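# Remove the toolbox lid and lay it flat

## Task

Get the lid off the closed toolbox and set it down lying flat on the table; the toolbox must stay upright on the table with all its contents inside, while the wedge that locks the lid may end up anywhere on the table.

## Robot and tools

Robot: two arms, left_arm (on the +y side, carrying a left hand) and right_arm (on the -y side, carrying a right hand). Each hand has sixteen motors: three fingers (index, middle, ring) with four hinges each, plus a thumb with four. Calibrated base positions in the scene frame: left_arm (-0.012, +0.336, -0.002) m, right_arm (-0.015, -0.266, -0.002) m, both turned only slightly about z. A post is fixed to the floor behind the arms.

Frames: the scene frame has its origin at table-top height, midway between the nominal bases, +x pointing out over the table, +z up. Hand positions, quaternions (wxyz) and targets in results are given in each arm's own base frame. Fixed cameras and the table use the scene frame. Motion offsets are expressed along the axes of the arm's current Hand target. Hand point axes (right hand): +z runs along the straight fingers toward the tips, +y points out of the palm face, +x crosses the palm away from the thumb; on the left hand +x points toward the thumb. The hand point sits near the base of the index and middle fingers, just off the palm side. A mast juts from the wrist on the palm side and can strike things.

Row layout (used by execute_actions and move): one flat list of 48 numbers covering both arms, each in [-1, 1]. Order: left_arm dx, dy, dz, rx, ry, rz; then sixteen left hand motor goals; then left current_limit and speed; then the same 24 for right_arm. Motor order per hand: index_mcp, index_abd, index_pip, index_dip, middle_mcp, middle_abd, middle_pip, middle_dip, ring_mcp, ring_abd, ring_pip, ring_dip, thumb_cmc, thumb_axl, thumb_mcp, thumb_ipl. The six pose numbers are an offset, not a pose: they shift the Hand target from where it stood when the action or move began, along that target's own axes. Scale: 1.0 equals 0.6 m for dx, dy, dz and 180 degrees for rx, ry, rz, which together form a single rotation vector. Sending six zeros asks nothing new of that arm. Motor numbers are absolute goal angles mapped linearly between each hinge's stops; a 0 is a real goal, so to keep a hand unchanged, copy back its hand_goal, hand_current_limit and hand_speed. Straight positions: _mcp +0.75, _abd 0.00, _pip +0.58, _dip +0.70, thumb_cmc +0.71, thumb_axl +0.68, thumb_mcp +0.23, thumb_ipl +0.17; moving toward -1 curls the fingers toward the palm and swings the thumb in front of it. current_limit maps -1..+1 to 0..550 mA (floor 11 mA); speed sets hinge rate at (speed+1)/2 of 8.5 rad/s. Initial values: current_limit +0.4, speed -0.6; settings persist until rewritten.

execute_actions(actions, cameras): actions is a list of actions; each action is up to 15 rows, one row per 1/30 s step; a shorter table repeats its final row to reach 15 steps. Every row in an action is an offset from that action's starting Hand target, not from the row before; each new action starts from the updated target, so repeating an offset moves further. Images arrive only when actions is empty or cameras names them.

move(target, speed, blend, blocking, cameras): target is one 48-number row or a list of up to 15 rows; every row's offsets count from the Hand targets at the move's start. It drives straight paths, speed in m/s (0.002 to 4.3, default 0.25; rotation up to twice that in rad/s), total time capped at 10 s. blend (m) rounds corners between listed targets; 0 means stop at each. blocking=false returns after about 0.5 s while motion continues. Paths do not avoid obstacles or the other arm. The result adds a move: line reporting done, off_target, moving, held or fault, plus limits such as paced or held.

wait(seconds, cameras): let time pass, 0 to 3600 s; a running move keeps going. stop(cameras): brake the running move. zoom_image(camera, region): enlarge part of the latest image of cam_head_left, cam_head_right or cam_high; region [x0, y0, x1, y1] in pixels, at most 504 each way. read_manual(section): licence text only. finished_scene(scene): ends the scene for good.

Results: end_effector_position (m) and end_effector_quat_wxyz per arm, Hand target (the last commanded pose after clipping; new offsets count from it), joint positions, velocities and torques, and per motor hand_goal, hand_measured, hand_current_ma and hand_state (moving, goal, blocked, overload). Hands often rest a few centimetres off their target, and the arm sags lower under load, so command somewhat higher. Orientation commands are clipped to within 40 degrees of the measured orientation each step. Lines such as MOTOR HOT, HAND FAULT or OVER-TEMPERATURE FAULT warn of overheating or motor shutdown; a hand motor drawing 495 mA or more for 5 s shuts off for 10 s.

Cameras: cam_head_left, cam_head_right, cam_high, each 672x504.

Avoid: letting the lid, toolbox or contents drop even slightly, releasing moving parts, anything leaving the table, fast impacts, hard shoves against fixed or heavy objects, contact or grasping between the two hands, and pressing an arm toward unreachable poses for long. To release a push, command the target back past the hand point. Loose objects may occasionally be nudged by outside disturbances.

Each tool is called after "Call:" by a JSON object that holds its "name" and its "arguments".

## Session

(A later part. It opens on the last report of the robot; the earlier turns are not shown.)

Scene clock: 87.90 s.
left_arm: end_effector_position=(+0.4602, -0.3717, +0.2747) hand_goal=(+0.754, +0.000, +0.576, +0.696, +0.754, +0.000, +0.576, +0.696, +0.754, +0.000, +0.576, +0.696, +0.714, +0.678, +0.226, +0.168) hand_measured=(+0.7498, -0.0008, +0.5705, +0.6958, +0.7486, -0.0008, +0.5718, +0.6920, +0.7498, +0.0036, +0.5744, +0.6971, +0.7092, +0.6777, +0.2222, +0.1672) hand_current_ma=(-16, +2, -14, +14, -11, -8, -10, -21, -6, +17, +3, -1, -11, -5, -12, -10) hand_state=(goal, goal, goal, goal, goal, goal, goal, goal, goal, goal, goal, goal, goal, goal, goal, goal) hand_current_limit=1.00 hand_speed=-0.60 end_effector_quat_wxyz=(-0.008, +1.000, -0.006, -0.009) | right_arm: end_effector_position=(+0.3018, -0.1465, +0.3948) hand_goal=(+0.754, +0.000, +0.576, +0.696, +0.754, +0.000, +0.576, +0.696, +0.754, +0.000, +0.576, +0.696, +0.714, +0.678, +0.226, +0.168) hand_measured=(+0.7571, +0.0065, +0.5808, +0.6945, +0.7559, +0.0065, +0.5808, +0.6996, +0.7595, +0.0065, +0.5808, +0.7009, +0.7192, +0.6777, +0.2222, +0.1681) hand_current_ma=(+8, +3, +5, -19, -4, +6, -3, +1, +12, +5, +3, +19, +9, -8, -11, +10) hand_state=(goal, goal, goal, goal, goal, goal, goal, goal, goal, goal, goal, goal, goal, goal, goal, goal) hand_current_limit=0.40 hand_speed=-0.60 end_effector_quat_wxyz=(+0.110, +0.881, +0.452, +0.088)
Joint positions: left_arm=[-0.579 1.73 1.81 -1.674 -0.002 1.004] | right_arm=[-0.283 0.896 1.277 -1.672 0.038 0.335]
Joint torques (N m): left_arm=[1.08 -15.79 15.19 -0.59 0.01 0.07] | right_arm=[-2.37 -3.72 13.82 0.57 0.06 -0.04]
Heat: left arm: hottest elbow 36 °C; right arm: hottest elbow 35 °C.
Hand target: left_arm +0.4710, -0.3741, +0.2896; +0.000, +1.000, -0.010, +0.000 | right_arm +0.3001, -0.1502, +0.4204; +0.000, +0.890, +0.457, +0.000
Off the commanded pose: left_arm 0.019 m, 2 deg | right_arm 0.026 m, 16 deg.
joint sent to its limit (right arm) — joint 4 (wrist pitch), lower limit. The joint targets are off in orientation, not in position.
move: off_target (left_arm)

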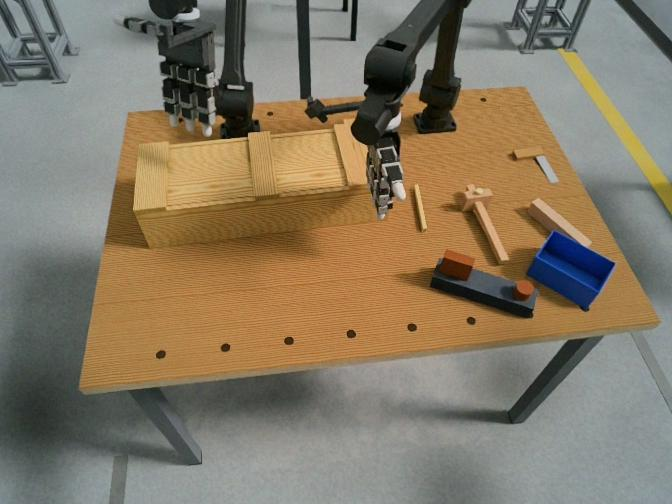

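Call:
{"name": "move", "arguments": {"target": [[-0.02,0,0.038,0,0,0,0.754,0,0.576,0.696,0.754,0,0.576,0.696,0.754,0,0.576,0.696,0.714,0.678,0.226,0.168,1.0,-0.6,0,0,0,0,0,0,0.754,0,0.576,0.696,0.754,0,0.576,0.696,0.754,0,0.576,0.696,0.714,0.678,0.226,0.168,0.4,-0.6]], "cameras": ["cam_head_left"], "speed": [0.1]}}

Call:
{"name": "zoom_image", "arguments": {"camera": "cam_head_left", "region": [270, 240, 370, 360]}}

Scene clock: 89.50 s.
left_arm: end_effector_position=(+0.4599, -0.3715, +0.2598) hand_goal=(+0.754, +0.000, +0.576, +0.696, +0.754, +0.000, +0.576, +0.696, +0.754, +0.000, +0.576, +0.696, +0.714, +0.678, +0.226, +0.168) hand_measured=(+0.7498, +0.0036, +0.5705, +0.6958, +0.7498, -0.0023, +0.5718, +0.6920, +0.7511, +0.0065, +0.5744, +0.6971, +0.7092, +0.6767, +0.2222, +0.1681) hand_current_ma=(-24, +13, -6, +15, -6, -9, -18, -10, -15, +18, +10, -6, -10, -4, -18, +2) hand_state=(goal, goal, goal, goal, goal, goal, goal, goal, goal, goal, goal, goal, goal, goal, goal, goal) hand_current_limit=1.00 hand_speed=-0.60 end_effector_quat_wxyz=(-0.007, +1.000, -0.006, -0.009) | right_arm: end_effector_position=(+0.3018, -0.1465, +0.3948) hand_goal=(+0.754, +0.000, +0.576, +0.696, +0.754, +0.000, +0.576, +0.696, +0.754, +0.000, +0.576, +0.696, +0.714, +0.678, +0.226, +0.168) hand_measured=(+0.7571, +0.0065, +0.5821, +0.6945, +0.7571, +0.0065, +0.5808, +0.6996, +0.7595, +0.0065, +0.5808, +0.7009, +0.7180, +0.6777, +0.2222, +0.1672) hand_current_ma=(+7, +6, +3, -12, -1, +3, -3, -3, +10, +5, +9, +19, +23, -1, -3, +4) hand_state=(goal, goal, goal, goal, goal, goal, goal, goal, goal, goal, goal, goal, goal, goal, goal, goal) hand_current_limit=0.40 hand_speed=-0.60 end_effector_quat_wxyz=(+0.110, +0.881, +0.452, +0.088)
Joint positions: left_arm=[-0.579 1.727 1.766 -1.634 -0.002 1.004] | right_arm=[-0.283 0.896 1.277 -1.672 0.038 0.335]
Joint torques (N m): left_arm=[0.09 -18.37 10.09 0.47 0.02 -0.04] | right_arm=[-2.37 -4.01 13.89 0.53 0.04 -0.03]
Heat: left arm: hottest elbow 37 °C; right arm: hottest elbow 35 °C.
Hand target: left_arm +0.4591, -0.3739, +0.2667; +0.000, +1.000, -0.010, +0.000 | right_arm +0.3001, -0.1502, +0.4204; +0.000, +0.890, +0.457, +0.000
Off the commanded pose: left_arm 0.007 m, 1 deg | right_arm 0.026 m, 16 deg.
joint sent to its limit (right arm) — joint 4 (wrist pitch), lower limit. The joint targets are off in orientation, not in position.
move: done

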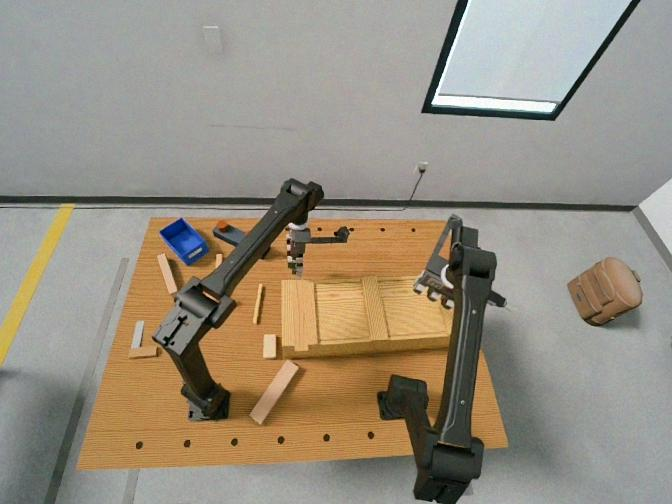

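Scaled by 4.200 from the camera's image (finer frame: 960x720).

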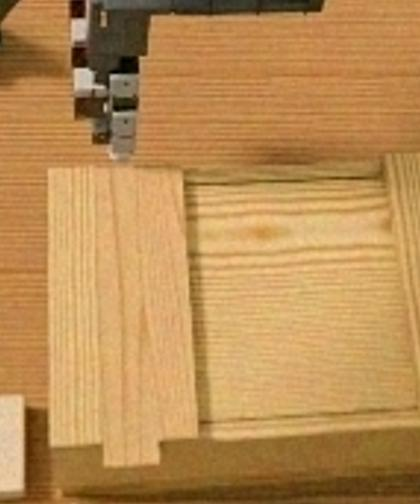

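Call:
{"name": "move", "arguments": {"target": [[-0.02,0,-0.0125,0,0,0,0.754,0,0.576,0.696,0.754,0,0.576,0.696,0.754,-0.05,0.576,0.696,0.714,0.678,0.226,0.168,1.0,-0.6,0,0,0,0,0,0,0.754,0,0.576,0.696,0.754,0,0.576,0.696,0.754,0,0.576,0.696,0.714,0.678,0.226,0.168,0.4,-0.6]], "cameras": ["cam_head_left"], "speed": [0.05]}}

Call:
{"name": "zoom_image", "arguments": {"camera": "cam_head_left", "region": [270, 240, 370, 360]}}

Scene clock: 90.47 s.
left_arm: end_effector_position=(+0.4524, -0.3695, +0.2715) hand_goal=(+0.754, +0.000, +0.576, +0.696, +0.754, +0.000, +0.576, +0.696, +0.754, -0.050, +0.576, +0.696, +0.714, +0.678, +0.226, +0.168) hand_measured=(+0.7498, +0.0036, +0.5705, +0.6958, +0.7498, -0.0023, +0.5718, +0.6920, +0.7498, -0.0433, +0.5744, +0.6971, +0.7104, +0.6777, +0.2222, +0.1672) hand_current_ma=(-18, +0, -16, +13, -21, -8, -8, -9, -2, +23, -2, +3, -1, -11, -19, -15) hand_state=(goal, goal, goal, goal, goal, goal, goal, goal, goal, goal, goal, goal, goal, goal, goal, goal) hand_current_limit=1.00 hand_speed=-0.60 end_effector_quat_wxyz=(-0.003, +1.000, -0.008, -0.002) | right_arm: end_effector_position=(+0.3018, -0.1465, +0.3948) hand_goal=(+0.754, +0.000, +0.576, +0.696, +0.754, +0.000, +0.576, +0.696, +0.754, +0.000, +0.576, +0.696, +0.714, +0.678, +0.226, +0.168) hand_measured=(+0.7571, +0.0065, +0.5821, +0.6945, +0.7559, +0.0065, +0.5808, +0.6996, +0.7595, +0.0065, +0.5808, +0.7022, +0.7192, +0.6777, +0.2222, +0.1681) hand_current_ma=(+6, +5, +9, -6, +5, +18, +0, +5, +0, +8, +6, +20, +19, -1, -4, +6) hand_state=(goal, goal, goal, goal, goal, goal, goal, goal, goal, goal, goal, goal, goal, goal, goal, goal) hand_current_limit=0.40 hand_speed=-0.60 end_effector_quat_wxyz=(+0.110, +0.881, +0.452, +0.088)
Joint positions: left_arm=[-0.583 1.696 1.753 -1.634 -0.002 1.004] | right_arm=[-0.283 0.896 1.277 -1.672 0.038 0.335]
Joint torques (N m): left_arm=[-0.56 -17.61 9.91 0.05 0.03 -0.16] | right_arm=[-2.61 -3.66 13.94 0.57 0.03 -0.02]
Heat: left arm: hottest elbow 37 °C; right arm: hottest elbow 35 °C.
Hand target: left_arm +0.4471, -0.3735, +0.2743; +0.000, +1.000, -0.010, +0.000 | right_arm +0.3001, -0.1502, +0.4204; +0.000, +0.890, +0.457, +0.000
Off the commanded pose: left_arm 0.007 m, 0 deg | right_arm 0.026 m, 16 deg.
joint sent to its limit (right arm) — joint 4 (wrist pitch), lower limit. The joint targets are off in orientation, not in position.
move: done

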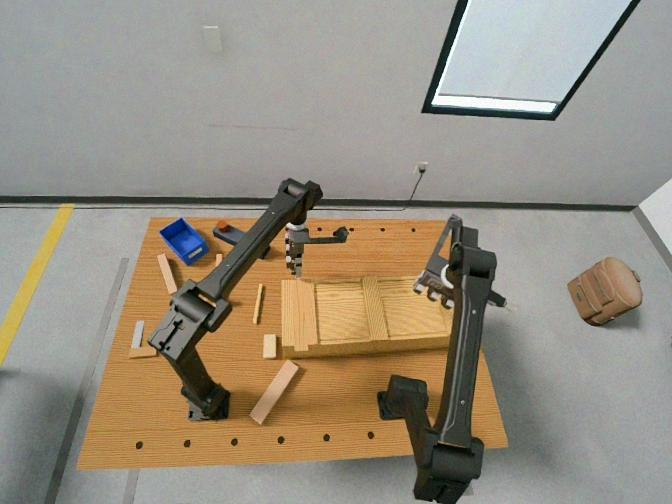

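Scaled by 4.200 from the camera's image (finer frame: 960x720).

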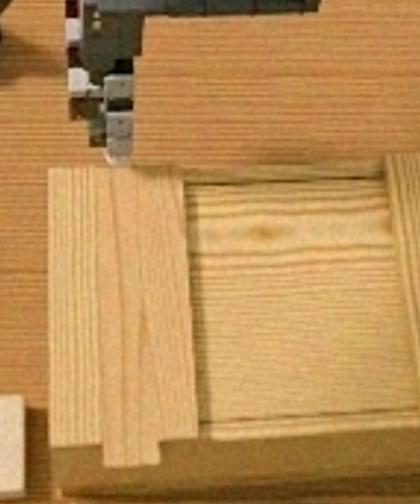

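Call:
{"name": "move", "arguments": {"target": [[0.01,0,0.012,0,0,0,0.754,0,0.576,0.696,0.754,0,0.576,0.696,0.754,-0.05,0.576,0.696,0.714,0.678,0.226,0.168,1.0,-0.6,0,0,0,0,0,0,0.754,0,0.576,0.696,0.754,0,0.576,0.696,0.754,0,0.576,0.696,0.714,0.678,0.226,0.168,0.4,-0.6]], "cameras": [], "speed": [0.05]}}

Scene clock: 91.17 s.
left_arm: end_effector_position=(+0.4524, -0.3696, +0.2703) hand_goal=(+0.754, +0.000, +0.576, +0.696, +0.754, +0.000, +0.576, +0.696, +0.754, -0.050, +0.576, +0.696, +0.714, +0.678, +0.226, +0.168) hand_measured=(+0.7498, +0.0036, +0.5705, +0.6958, +0.7498, -0.0023, +0.5718, +0.6920, +0.7498, -0.0433, +0.5744, +0.6971, +0.7092, +0.6767, +0.2222, +0.1681) hand_current_ma=(-18, +4, -19, +12, -21, -11, -16, -15, -1, +27, +6, -1, -11, -16, -17, -8) hand_state=(goal, goal, goal, goal, goal, goal, goal, goal, goal, goal, goal, goal, goal, goal, goal, goal) hand_current_limit=1.00 hand_speed=-0.60 end_effector_quat_wxyz=(-0.003, +1.000, -0.008, -0.002) | right_arm: end_effector_position=(+0.3018, -0.1465, +0.3948) hand_goal=(+0.754, +0.000, +0.576, +0.696, +0.754, +0.000, +0.576, +0.696, +0.754, +0.000, +0.576, +0.696, +0.714, +0.678, +0.226, +0.168) hand_measured=(+0.7571, +0.0065, +0.5821, +0.6945, +0.7571, +0.0065, +0.5808, +0.6996, +0.7595, +0.0065, +0.5808, +0.7022, +0.7192, +0.6767, +0.2222, +0.1672) hand_current_ma=(+5, +11, +3, -17, -3, +4, -1, +0, +2, +5, +10, +20, +13, -1, +0, +5) hand_state=(goal, goal, goal, goal, goal, goal, goal, goal, goal, goal, goal, goal, goal, goal, goal, goal) hand_current_limit=0.40 hand_speed=-0.60 end_effector_quat_wxyz=(+0.110, +0.881, +0.452, +0.088)
Joint positions: left_arm=[-0.583 1.696 1.75 -1.631 -0.002 1.004] | right_arm=[-0.283 0.896 1.277 -1.672 0.038 0.335]
Joint torques (N m): left_arm=[-0.03 -16.32 10 0.34 0.03 -0.1] | right_arm=[-2.26 -3.84 13.85 0.49 0.04 -0.01]
Heat: left arm: hottest elbow 36 °C; right arm: hottest elbow 35 °C.
Hand target: left_arm +0.4531, -0.3737, +0.2672; +0.000, +1.000, -0.010, +0.001 | right_arm +0.3001, -0.1502, +0.4204; +0.000, +0.890, +0.457, +0.000
Off the commanded pose: left_arm 0.005 m, 0 deg | right_arm 0.026 m, 16 deg.
joint sent to its limit (right arm) — joint 4 (wrist pitch), lower limit. The joint targets are off in orientation, not in position.
move: done

Call:
{"name": "move", "arguments": {"target": [[-0.05,0,0.003,0,0,0,0.754,0,0.576,0.696,0.754,-0.1,0.576,0.696,0.754,-0.1,0.576,0.696,0.714,0.678,0.226,0.168,1.0,-0.6,0,0,0,0,0,0,0.754,0,0.576,0.696,0.754,0,0.576,0.696,0.754,0,0.576,0.696,0.714,0.678,0.226,0.168,0.4,-0.6]], "cameras": ["cam_head_left","cam_head_right"], "speed": [0.05]}}

Call:
{"name": "zoom_image", "arguments": {"camera": "cam_head_left", "region": [270, 240, 370, 360]}}

Call:
{"name": "zoom_image", "arguments": {"camera": "cam_head_right", "region": [270, 240, 370, 360]}}

Scene clock: 92.47 s.
left_arm: end_effector_position=(+0.4254, -0.3687, +0.2631) hand_goal=(+0.754, +0.000, +0.576, +0.696, +0.754, -0.100, +0.576, +0.696, +0.754, -0.100, +0.576, +0.696, +0.714, +0.678, +0.226, +0.168) hand_measured=(+0.7498, -0.0037, +0.5705, +0.6958, +0.7498, -0.0960, +0.5718, +0.6920, +0.7486, -0.0872, +0.5744, +0.6971, +0.7092, +0.6767, +0.2222, +0.1681) hand_current_ma=(-15, -13, -28, +13, -13, -9, -18, -4, -6, +39, +0, +1, -14, -6, -19, -12) hand_state=(goal, goal, goal, goal, goal, goal, goal, goal, goal, goal, goal, goal, goal, goal, goal, goal) hand_current_limit=1.00 hand_speed=-0.60 end_effector_quat_wxyz=(-0.005, +1.000, -0.013, -0.005) | right_arm: end_effector_position=(+0.3018, -0.1465, +0.3948) hand_goal=(+0.754, +0.000, +0.576, +0.696, +0.754, +0.000, +0.576, +0.696, +0.754, +0.000, +0.576, +0.696, +0.714, +0.678, +0.226, +0.168) hand_measured=(+0.7571, +0.0065, +0.5808, +0.6945, +0.7571, +0.0065, +0.5808, +0.6996, +0.7595, +0.0065, +0.5808, +0.7009, +0.7192, +0.6767, +0.2212, +0.1681) hand_current_ma=(+6, +5, +10, -13, +6, +11, -3, +4, +15, +8, +9, +21, +18, -9, -3, +5) hand_state=(goal, goal, goal, goal, goal, goal, goal, goal, goal, goal, goal, goal, goal, goal, goal, goal) hand_current_limit=0.40 hand_speed=-0.60 end_effector_quat_wxyz=(+0.110, +0.881, +0.452, +0.088)
Joint positions: left_arm=[-0.61 1.64 1.661 -1.606 -0.002 0.987] | right_arm=[-0.283 0.896 1.277 -1.672 0.038 0.335]
Joint torques (N m): left_arm=[-0.5 -16.67 9.72 0.46 0.03 -0.29] | right_arm=[-2.61 -3.84 13.83 0.57 0.04 -0.02]
Heat: left arm: hottest elbow 36 °C; right arm: hottest elbow 35 °C.
Hand target: left_arm +0.4231, -0.3732, +0.2652; +0.000, +1.000, -0.010, +0.000 | right_arm +0.3001, -0.1502, +0.4204; +0.000, +0.890, +0.457, +0.000
Off the commanded pose: left_arm 0.005 m, 1 deg | right_arm 0.026 m, 16 deg.
joint sent to its limit (right arm) — joint 4 (wrist pitch), lower limit. The joint targets are off in orientation, not in position.
move: done

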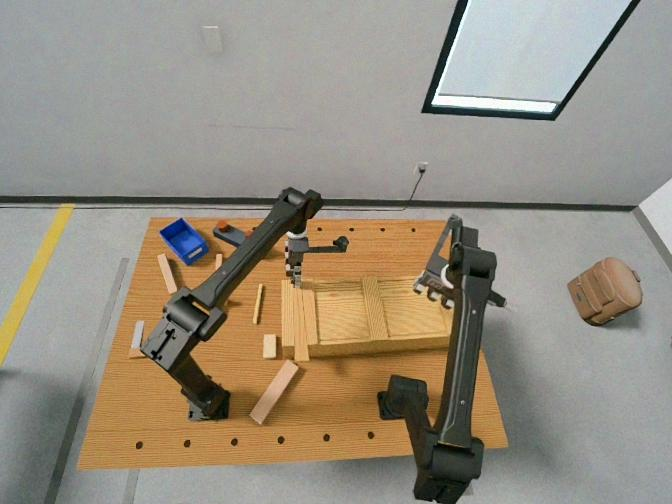

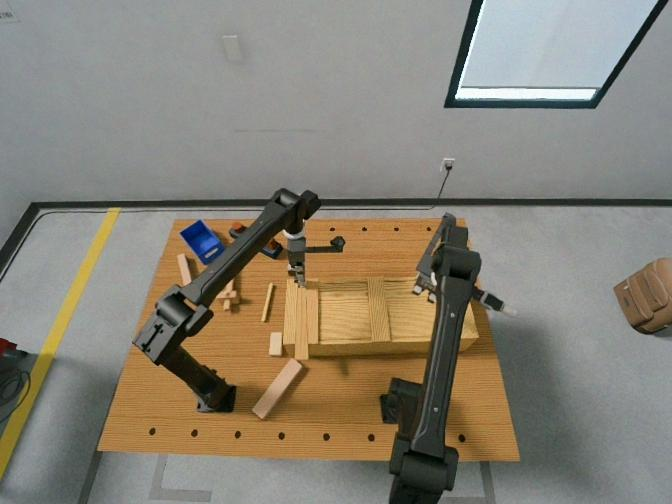

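Scaled by 4.200 from the camera's image (finer frame: 960x720).

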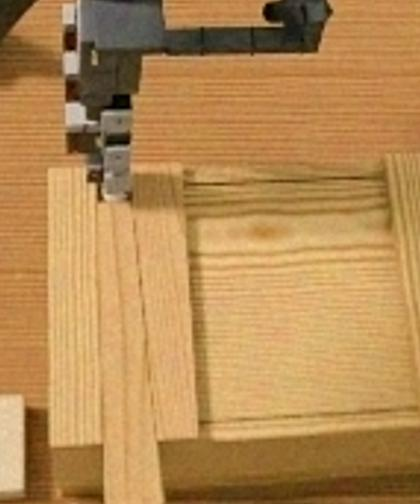

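Scaled by 4.200 from the camera's image (finer frame: 960x720).

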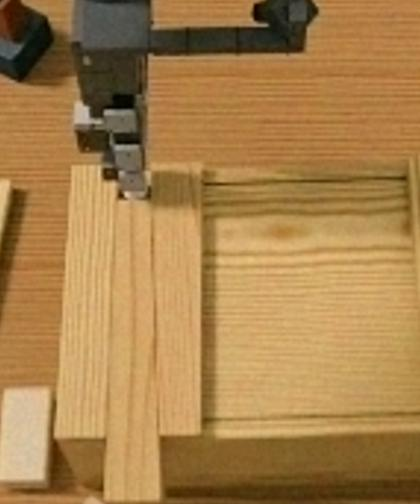

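Call:
{"name": "move", "arguments": {"target": [[-0.09,0.004,-0.003,0,0,0,0.754,-0.1,0.576,0.696,0.754,-0.1,0.576,0.696,0.754,-0.1,0.576,0.696,0.714,0.678,0.226,0.168,1.0,-0.6,0,0,0,0,0,0,0.754,0,0.576,0.696,0.754,0,0.576,0.696,0.754,0,0.576,0.696,0.714,0.678,0.226,0.168,0.4,-0.6]], "cameras": ["cam_head_left","cam_head_right","cam_high"], "speed": [0.06]}}

Call:
{"name": "zoom_image", "arguments": {"camera": "cam_head_left", "region": [260, 240, 380, 400]}}

Call:
{"name": "zoom_image", "arguments": {"camera": "cam_head_right", "region": [260, 240, 380, 400]}}

Scene clock: 95.07 s.
left_arm: end_effector_position=(+0.3711, -0.3710, +0.2634) hand_goal=(+0.754, -0.100, +0.576, +0.696, +0.754, -0.100, +0.576, +0.696, +0.754, -0.100, +0.576, +0.696, +0.714, +0.678, +0.226, +0.168) hand_measured=(+0.7498, -0.0960, +0.5705, +0.6958, +0.7498, -0.0902, +0.5718, +0.6958, +0.7486, -0.0887, +0.5731, +0.6932, +0.7092, +0.6777, +0.2222, +0.1681) hand_current_ma=(-14, +9, -26, -3, -13, +13, -17, -7, -4, +32, +7, -16, -14, -17, -20, -5) hand_state=(goal, goal, goal, goal, goal, goal, goal, goal, goal, goal, goal, goal, goal, goal, goal, goal) hand_current_limit=1.00 hand_speed=-0.60 end_effector_quat_wxyz=(-0.006, +1.000, -0.013, -0.006) | right_arm: end_effector_position=(+0.3018, -0.1465, +0.3948) hand_goal=(+0.754, +0.000, +0.576, +0.696, +0.754, +0.000, +0.576, +0.696, +0.754, +0.000, +0.576, +0.696, +0.714, +0.678, +0.226, +0.168) hand_measured=(+0.7571, +0.0065, +0.5808, +0.6945, +0.7559, +0.0065, +0.5808, +0.6996, +0.7595, +0.0065, +0.5808, +0.7009, +0.7192, +0.6777, +0.2212, +0.1672) hand_current_ma=(+6, +2, +14, -17, +3, +6, +3, +5, +6, +4, +4, +18, +15, -7, -6, +13) hand_state=(goal, goal, goal, goal, goal, goal, goal, goal, goal, goal, goal, goal, goal, goal, goal, goal) hand_current_limit=0.40 hand_speed=-0.60 end_effector_quat_wxyz=(+0.110, +0.881, +0.452, +0.088)
Joint positions: left_arm=[-0.683 1.531 1.533 -1.59 -0.002 0.915] | right_arm=[-0.283 0.896 1.277 -1.672 0.038 0.335]
Joint torques (N m): left_arm=[-0.44 -14.74 9.87 0.42 0.02 -0.26] | right_arm=[-2.32 -3.55 13.75 0.44 0.08 -0.04]
Heat: left arm: hottest elbow 36 °C; right arm: hottest elbow 36 °C.
Hand target: left_arm +0.3691, -0.3745, +0.2670; +0.000, +1.000, -0.010, +0.000 | right_arm +0.3001, -0.1502, +0.4204; +0.000, +0.890, +0.457, +0.000
Off the commanded pose: left_arm 0.005 m, 1 deg | right_arm 0.026 m, 16 deg.
joint sent to its limit (right arm) — joint 4 (wrist pitch), lower limit. The joint targets are off in orientation, not in position.
move: done

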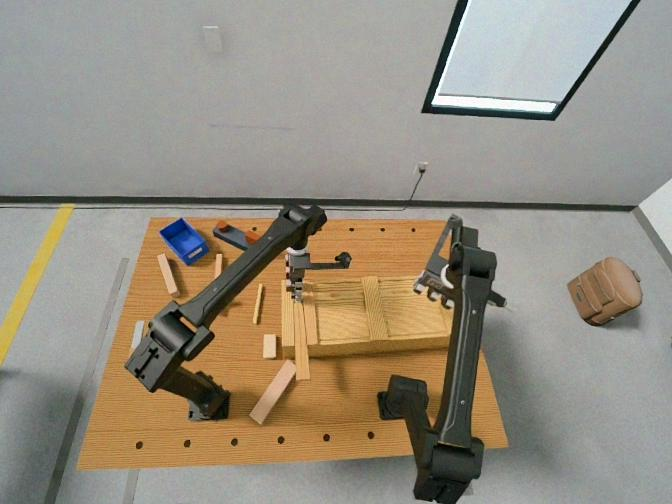

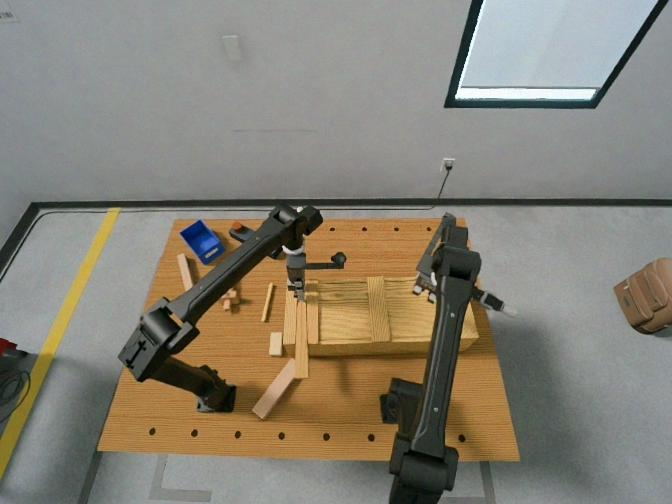

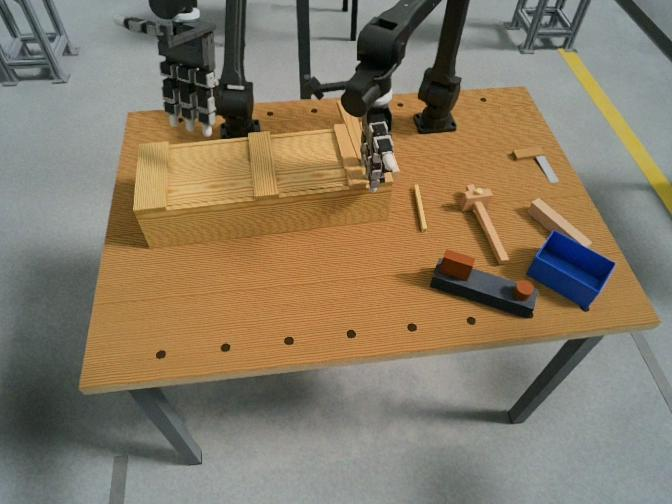

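Scaled by 3.150 from the camera's image (finer frame: 960x720).

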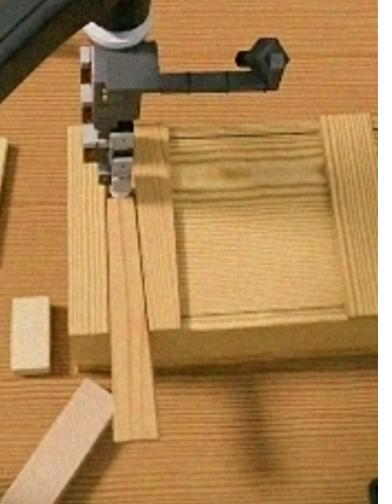

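Scaled by 3.150 from the camera's image (finer frame: 960x720).

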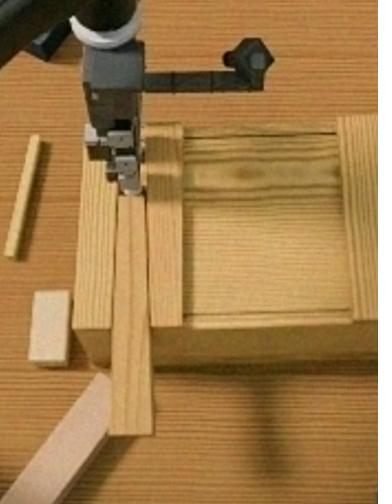

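Call:
{"name": "move", "arguments": {"target": [[0.12,-0.003,-0.005,0,0,0,0.754,0,0.576,0.696,0.754,0,0.576,0.696,0.754,0,0.576,0.696,0.714,0.678,0.226,0.168,0.4,-0.6,0,0,0,0,0,0,0.754,0,0.576,0.696,0.754,0,0.576,0.696,0.754,0,0.576,0.696,0.714,0.678,0.226,0.168,0.4,-0.6],[0.2075,-0.5452,-0.255,0,0,0,0.754,0,0.576,0.696,0.754,0,0.576,0.696,0.754,0,0.576,0.696,0.714,0.678,0.226,0.168,0.4,-0.6,0,0,0,0,0,0,0.754,0.15,0.576,0.696,0.754,-0.15,0.576,0.696,0.754,-0.15,0.576,0.696,0.714,0.678,0.226,0.168,0.4,-0.6],[0.2075,-0.5452,-0.255,0,0,0,0.754,0,0.576,0.696,0.754,0,0.576,0.696,0.754,0,0.576,0.696,0.714,0.678,0.226,0.168,0.4,-0.6,0.5805,-0.5244,0.1007,0,0,-0.2012,0.754,0.15,0.576,0.696,0.754,-0.15,0.576,0.696,0.754,-0.15,0.576,0.696,0.714,0.678,0.226,0.168,0.4,-0.6]], "cameras": ["all"], "speed": [0.1,0.35,0.3]}}

Call:
{"name": "zoom_image", "arguments": {"camera": "cam_head_left", "region": [260, 240, 380, 400]}}

Call:
{"name": "zoom_image", "arguments": {"camera": "cam_high", "region": [280, 40, 440, 220]}}

Scene clock: 103.23 s.
left_arm: end_effector_position=(+0.4948, -0.0481, +0.4025) hand_goal=(+0.754, +0.000, +0.576, +0.696, +0.754, +0.000, +0.576, +0.696, +0.754, +0.000, +0.576, +0.696, +0.714, +0.678, +0.226, +0.168) hand_measured=(+0.7498, -0.0037, +0.5705, +0.6920, +0.7511, -0.0066, +0.5731, +0.6920, +0.7486, -0.0066, +0.5718, +0.6920, +0.7180, +0.6777, +0.2222, +0.1681) hand_current_ma=(-27, -12, -11, -11, +12, -20, -8, -4, -14, -5, -2, -6, +11, -15, -16, +1) hand_state=(goal, goal, goal, goal, goal, goal, goal, goal, goal, goal, goal, goal, goal, goal, goal, goal) hand_current_limit=0.40 hand_speed=-0.60 end_effector_quat_wxyz=(+0.016, +0.994, +0.010, +0.110) | right_arm: end_effector_position=(+0.2483, +0.3087, +0.3377) hand_goal=(+0.754, +0.150, +0.576, +0.696, +0.754, -0.150, +0.576, +0.696, +0.754, -0.150, +0.576, +0.696, +0.714, +0.678, +0.226, +0.168) hand_measured=(+0.7486, +0.1457, +0.5782, +0.6945, +0.7511, -0.1458, +0.5795, +0.6996, +0.7486, -0.1473, +0.5705, +0.7009, +0.7192, +0.6777, +0.2212, +0.1681) hand_current_ma=(-14, -8, +0, -10, -14, -6, -6, +13, -8, +12, -8, +18, +18, -5, +1, +0) hand_state=(goal, goal, goal, goal, goal, goal, goal, goal, goal, goal, goal, goal, goal, goal, goal, goal) hand_current_limit=0.40 hand_speed=-0.60 end_effector_quat_wxyz=(+0.002, +0.703, +0.710, +0.042)
Joint positions: left_arm=[0.097 1.486 1.812 -1.679 0.051 1.642] | right_arm=[1.128 1.267 1.447 -1.672 0.031 1.117]
Joint torques (N m): left_arm=[0.03 -12.1 15.38 -0.06 0.06 0.07] | right_arm=[-0.62 -8.23 14.06 0.1 0.08 0.13]
Heat: left arm: hottest elbow 38 °C; right arm: hottest elbow 36 °C.
Hand target: left_arm +0.4997, -0.0498, +0.4202; +0.000, +1.000, -0.010, +0.001 | right_arm +0.2476, +0.3162, +0.3597; +0.001, +0.704, +0.711, +0.000
Off the commanded pose: left_arm 0.018 m, 13 deg | right_arm 0.023 m, 5 deg.
joint sent to its limit (left arm) — joint 4 (wrist pitch), lower limit. The joint targets are off in orientation, not in position.
joint sent to its limit (right arm) — joint 4 (wrist pitch), lower limit. The joint targets are off in orientation, not in position.
move: off_target (left_arm, right_arm); target 2's new numbers were sent with right_arm's hand 0.026 m and 16 deg from that target

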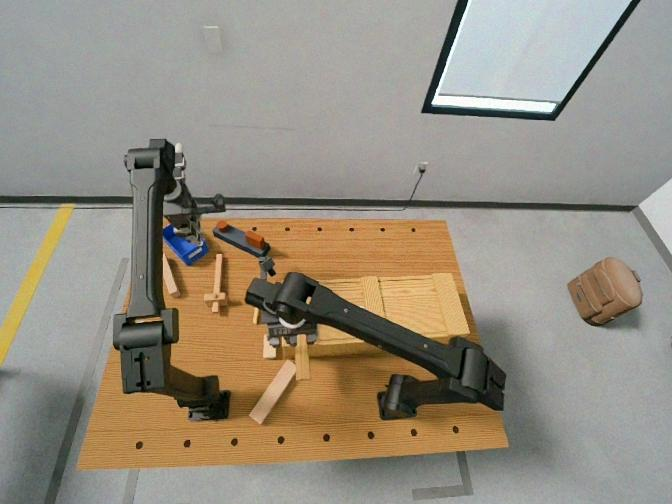

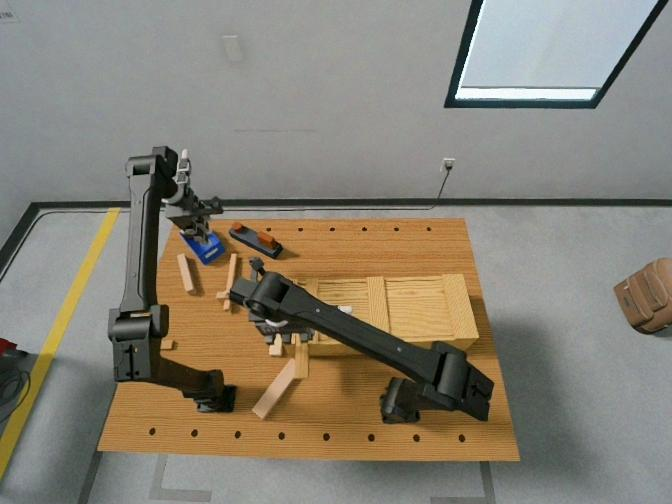

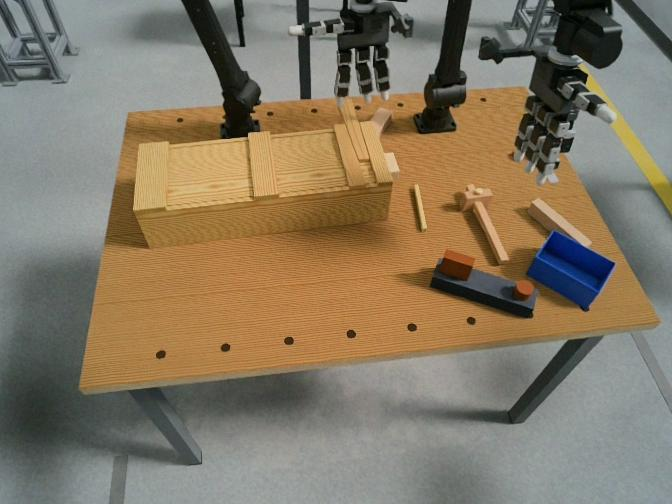

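Scaled by 3.150 from the camera's image (finer frame: 960x720).

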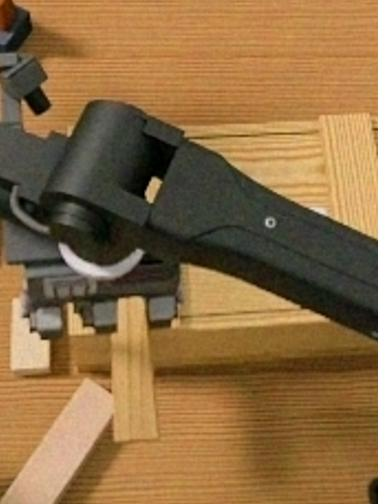

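Scaled by 2.800 from the camera's image (finer frame: 960x720).

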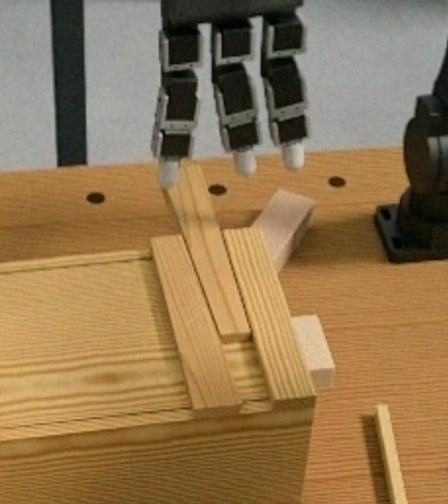

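Call:
{"name": "move", "arguments": {"target": [[0,0,0,0,0,0,0.754,0,0.576,0.696,0.754,0,0.576,0.696,0.754,0,0.576,0.696,0.714,0.678,0.226,0.168,0.4,-0.6,0,0,0.13,0,0,0,0.754,0.18,0.576,0.696,0.754,-0.18,0.576,0.696,0.754,-0.18,0.576,0.696,0.714,0.678,0.226,0.168,0.4,-0.6]], "cameras": ["all"], "speed": [0.15]}}

Call:
{"name": "zoom_image", "arguments": {"camera": "cam_head_left", "region": [260, 280, 350, 400]}}

Call:
{"name": "zoom_image", "arguments": {"camera": "cam_high", "region": [300, 60, 420, 180]}}

Scene clock: 104.53 s.
left_arm: end_effector_position=(+0.4948, -0.0481, +0.4025) hand_goal=(+0.754, +0.000, +0.576, +0.696, +0.754, +0.000, +0.576, +0.696, +0.754, +0.000, +0.576, +0.696, +0.714, +0.678, +0.226, +0.168) hand_measured=(+0.7498, -0.0037, +0.5705, +0.6920, +0.7523, -0.0066, +0.5731, +0.6920, +0.7486, -0.0066, +0.5705, +0.6920, +0.7180, +0.6777, +0.2222, +0.1672) hand_current_ma=(-25, -5, -15, +1, -17, -28, -12, -3, -4, -14, -9, -11, +4, -4, -16, -10) hand_state=(goal, goal, goal, goal, goal, goal, goal, goal, goal, goal, goal, goal, goal, goal, goal, goal) hand_current_limit=0.40 hand_speed=-0.60 end_effector_quat_wxyz=(+0.016, +0.994, +0.010, +0.110) | right_arm: end_effector_position=(+0.2460, +0.3148, +0.2833) hand_goal=(+0.754, +0.180, +0.576, +0.696, +0.754, -0.180, +0.576, +0.696, +0.754, -0.180, +0.576, +0.696, +0.714, +0.678, +0.226, +0.168) hand_measured=(+0.7486, +0.1721, +0.5693, +0.6945, +0.7511, -0.1693, +0.5718, +0.6996, +0.7486, -0.1707, +0.5705, +0.7009, +0.7192, +0.6777, +0.2212, +0.1681) hand_current_ma=(-10, -12, -10, -11, -10, +13, -15, +1, -14, +6, -3, +11, +17, -1, -13, +4) hand_state=(goal, goal, goal, goal, goal, goal, goal, goal, goal, goal, goal, goal, goal, goal, goal, goal) hand_current_limit=0.40 hand_speed=-0.60 end_effector_quat_wxyz=(+0.003, +0.703, +0.711, -0.004)
Joint positions: left_arm=[0.097 1.486 1.812 -1.679 0.051 1.642] | right_arm=[1.128 1.32 1.363 -1.623 0.004 1.117]
Joint torques (N m): left_arm=[0.03 -12.1 15.38 -0.06 0.06 0.07] | right_arm=[-1.61 -9.05 8.88 0.75 0 0.03]
Heat: left arm: hottest elbow 38 °C; right arm: hottest elbow 36 °C.
Hand target: left_arm +0.4997, -0.0498, +0.4202; +0.000, +1.000, -0.010, +0.001 | right_arm +0.2478, +0.3162, +0.2818; +0.001, +0.704, +0.710, +0.000
Off the commanded pose: left_arm 0.018 m, 13 deg | right_arm 0.003 m, 1 deg.
joint sent to its limit (left arm) — joint 4 (wrist pitch), lower limit. The joint targets are off in orientation, not in position.
move: done

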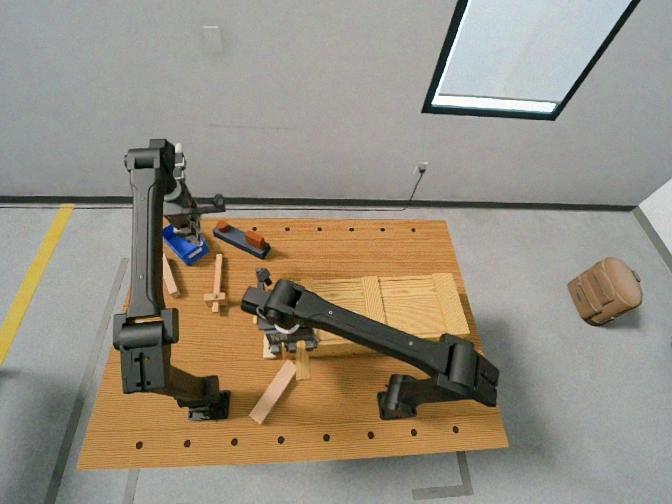

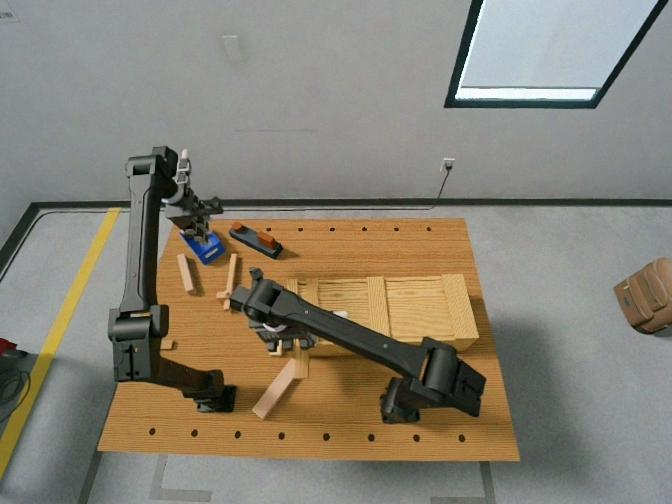

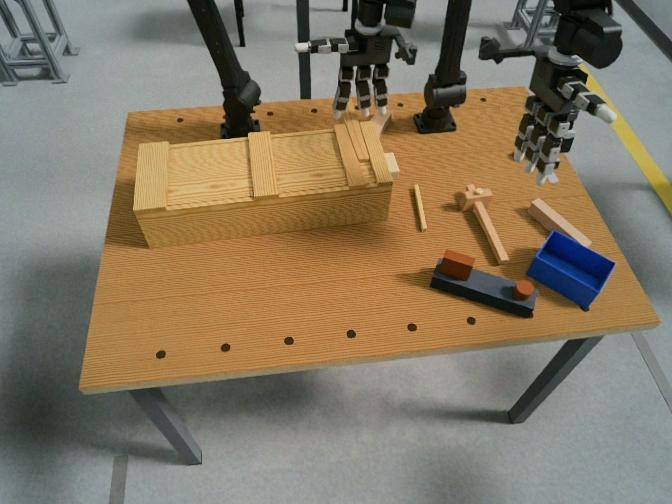

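Scaled by 4.200 from the camera's image (finer frame: 960x720).

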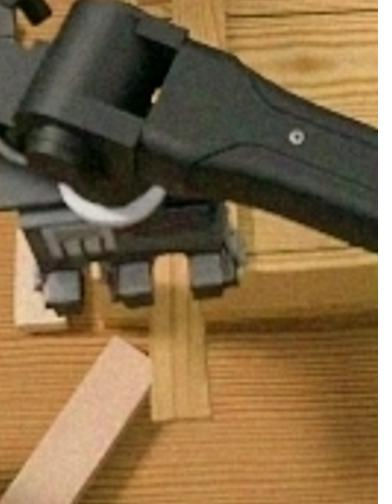

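Scaled by 4.200 from the camera's image (finer frame: 960x720).

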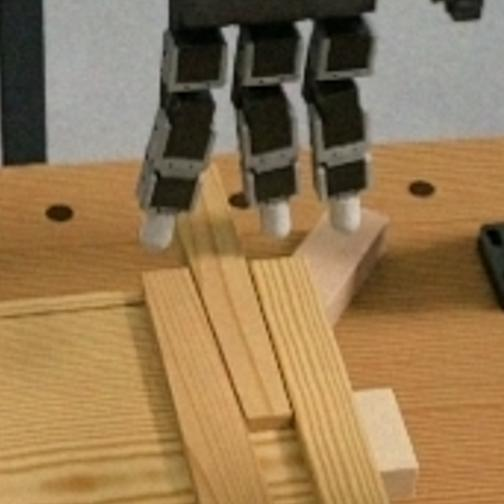

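Call:
{"name": "move", "arguments": {"target": [[0,0,0,0,0,0,0.754,0,0.576,0.696,0.754,0,0.576,0.696,0.754,0,0.576,0.696,0.714,0.678,0.226,0.168,0.4,-0.6,0,-0.03,0,0,0,0,0.754,0.18,0.576,0.696,0.754,-0.18,0.576,0.696,0.754,-0.18,0.576,0.696,0.714,0.678,0.226,0.168,0.4,-0.6],[0,0,0,0,0,0,0.754,0,0.576,0.696,0.754,0,0.576,0.696,0.754,0,0.576,0.696,0.714,0.678,0.226,0.168,0.4,-0.6,0,-0.03,0.03,0,0,0,0.754,0.18,0.576,0.696,0.754,-0.18,0.576,0.696,0.754,-0.18,0.576,0.696,0.714,0.678,0.226,0.168,0.4,-0.6]], "cameras": ["all"], "speed": [0.1,0.08]}}

Call:
{"name": "zoom_image", "arguments": {"camera": "cam_head_left", "region": [260, 280, 350, 400]}}

Call:
{"name": "zoom_image", "arguments": {"camera": "cam_high", "region": [310, 80, 400, 170]}}

Scene clock: 106.67 s.
left_arm: end_effector_position=(+0.4948, -0.0481, +0.4025) hand_goal=(+0.754, +0.000, +0.576, +0.696, +0.754, +0.000, +0.576, +0.696, +0.754, +0.000, +0.576, +0.696, +0.714, +0.678, +0.226, +0.168) hand_measured=(+0.7498, -0.0037, +0.5705, +0.6920, +0.7511, -0.0066, +0.5731, +0.6920, +0.7486, -0.0081, +0.5718, +0.6920, +0.7180, +0.6777, +0.2212, +0.1672) hand_current_ma=(-22, -14, -20, -1, -7, -31, -18, -11, -4, -24, -2, -23, +13, -3, -7, -14) hand_state=(goal, goal, goal, goal, goal, goal, goal, goal, goal, goal, goal, goal, goal, goal, goal, goal) hand_current_limit=0.40 hand_speed=-0.60 end_effector_quat_wxyz=(+0.016, +0.994, +0.010, +0.110) | right_arm: end_effector_position=(+0.2343, +0.3137, +0.2625) hand_goal=(+0.754, +0.180, +0.576, +0.696, +0.754, -0.180, +0.576, +0.696, +0.754, -0.180, +0.576, +0.696, +0.714, +0.678, +0.226, +0.168) hand_measured=(+0.7486, +0.1736, +0.5693, +0.6932, +0.7511, -0.1693, +0.5718, +0.6996, +0.7486, -0.1722, +0.5705, +0.7009, +0.7129, +0.6767, +0.2212, +0.1672) hand_current_ma=(-11, -6, -11, -14, -6, +23, -17, -4, -17, +6, -14, +20, +0, -5, -15, +14) hand_state=(goal, goal, goal, goal, goal, goal, goal, goal, goal, goal, goal, goal, goal, goal, goal, goal) hand_current_limit=0.40 hand_speed=-0.60 end_effector_quat_wxyz=(+0.004, +0.705, +0.709, -0.008)
Joint positions: left_arm=[0.097 1.486 1.812 -1.679 0.051 1.642] | right_arm=[1.155 1.31 1.3 -1.578 0.002 1.15]
Joint torques (N m): left_arm=[0.09 -12.1 15.38 -0.05 0.06 0.07] | right_arm=[-0.32 -9.47 8.49 0.7 0.05 0.13]
Heat: left arm: hottest elbow 38 °C; right arm: hottest elbow 36 °C.
Hand target: left_arm +0.4997, -0.0498, +0.4202; +0.000, +1.000, -0.010, +0.001 | right_arm +0.2297, +0.3161, +0.2636; +0.001, +0.704, +0.711, +0.000
Off the commanded pose: left_arm 0.018 m, 13 deg | right_arm 0.005 m, 1 deg.
joint sent to its limit (left arm) — joint 4 (wrist pitch), lower limit. The joint targets are off in orientation, not in position.
move: done

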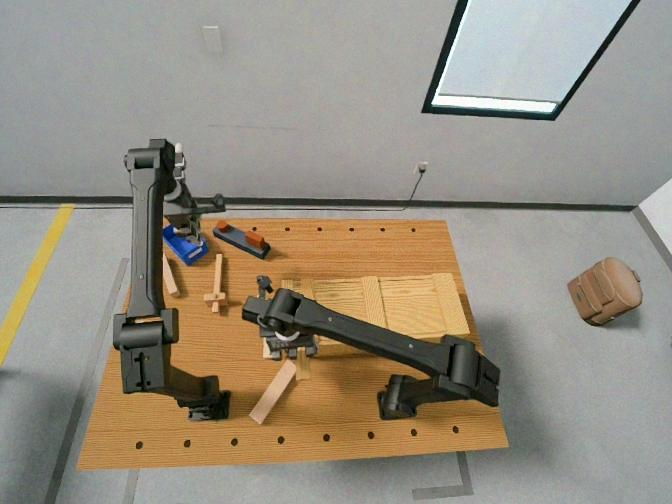

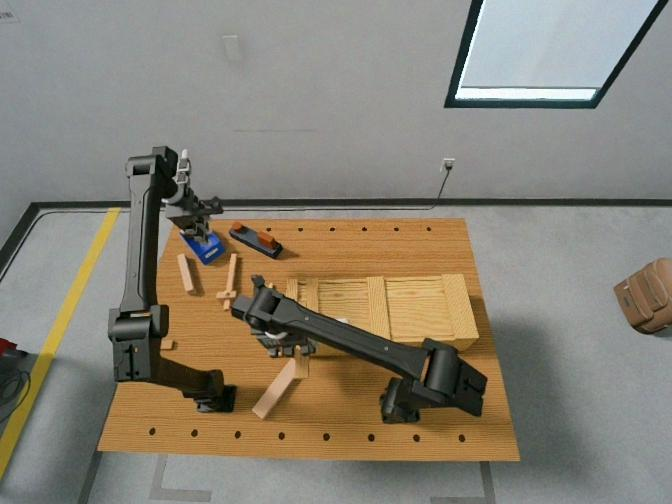

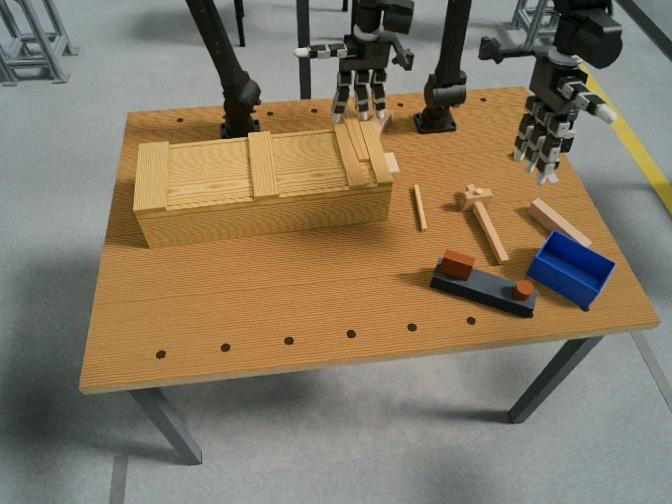

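Scaled by 4.200 from the camera's image (finer frame: 960x720).

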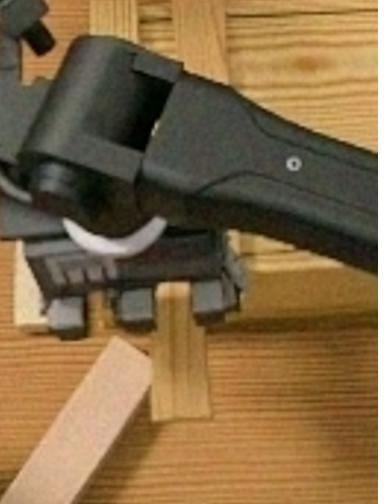

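Scaled by 5.600 from the camera's image (finer frame: 960x720).

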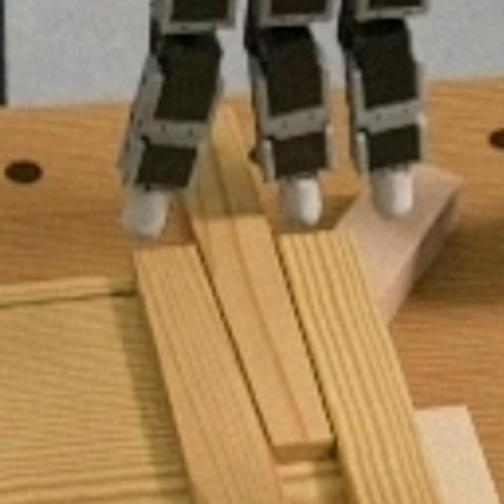

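Call:
{"name": "move", "arguments": {"target": [[0,0,0,0,0,0,0.754,0,0.576,0.696,0.754,0,0.576,0.696,0.754,0,0.576,0.696,0.714,0.678,0.226,0.168,0.4,-0.6,0,0,0.0125,0,0,0,0.754,0.18,0.576,0.696,0.754,-0.18,0.576,0.696,0.754,-0.18,0.576,0.696,0.714,0.678,0.226,0.168,0.4,-0.6]], "cameras": ["cam_high"], "speed": [0.05]}}

Call:
{"name": "zoom_image", "arguments": {"camera": "cam_high", "region": [310, 80, 400, 170]}}

Scene clock: 107.60 s.
left_arm: end_effector_position=(+0.4948, -0.0481, +0.4025) hand_goal=(+0.754, +0.000, +0.576, +0.696, +0.754, +0.000, +0.576, +0.696, +0.754, +0.000, +0.576, +0.696, +0.714, +0.678, +0.226, +0.168) hand_measured=(+0.7498, -0.0037, +0.5705, +0.6920, +0.7511, -0.0066, +0.5731, +0.6920, +0.7486, -0.0066, +0.5705, +0.6920, +0.7180, +0.6767, +0.2212, +0.1681) hand_current_ma=(-19, +1, -18, -4, -12, -29, -13, -1, -14, -12, -3, -11, +16, -1, -9, -9) hand_state=(goal, goal, goal, goal, goal, goal, goal, goal, goal, goal, goal, goal, goal, goal, goal, goal) hand_current_limit=0.40 hand_speed=-0.60 end_effector_quat_wxyz=(+0.016, +0.994, +0.010, +0.110) | right_arm: end_effector_position=(+0.2342, +0.3135, +0.2553) hand_goal=(+0.754, +0.180, +0.576, +0.696, +0.754, -0.180, +0.576, +0.696, +0.754, -0.180, +0.576, +0.696, +0.714, +0.678, +0.226, +0.168) hand_measured=(+0.7486, +0.1736, +0.5705, +0.6945, +0.7511, -0.1693, +0.5718, +0.6996, +0.7498, -0.1722, +0.5705, +0.7009, +0.7142, +0.6777, +0.2212, +0.1681) hand_current_ma=(-15, -3, -11, -15, -21, +17, -17, -6, -14, +7, -16, +11, +10, -3, -5, +10) hand_state=(goal, goal, goal, goal, goal, goal, goal, goal, goal, goal, goal, goal, goal, goal, goal, goal) hand_current_limit=0.40 hand_speed=-0.60 end_effector_quat_wxyz=(+0.004, +0.705, +0.709, -0.007)
Joint positions: left_arm=[0.097 1.486 1.812 -1.679 0.051 1.642] | right_arm=[1.155 1.31 1.281 -1.558 0.002 1.151]
Joint torques (N m): left_arm=[0.03 -12.04 15.38 -0.05 0.06 0.07] | right_arm=[0.26 -10.11 8.42 0.65 0.06 0.17]
Heat: left arm: hottest elbow 39 °C; right arm: hottest elbow 36 °C.
Hand target: left_arm +0.4997, -0.0498, +0.4202; +0.000, +1.000, -0.010, +0.001 | right_arm +0.2297, +0.3160, +0.2561; +0.001, +0.704, +0.711, +0.000
Off the commanded pose: left_arm 0.018 m, 13 deg | right_arm 0.005 m, 1 deg.
joint sent to its limit (left arm) — joint 4 (wrist pitch), lower limit. The joint targets are off in orientation, not in position.
move: done

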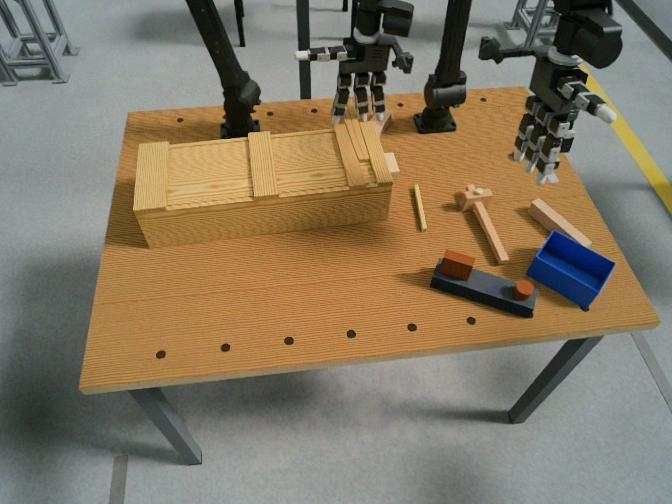

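Scaled by 5.600 from the camera's image (finer frame: 960x720).

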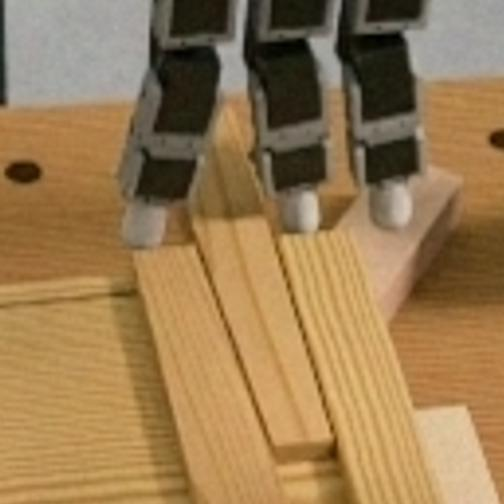

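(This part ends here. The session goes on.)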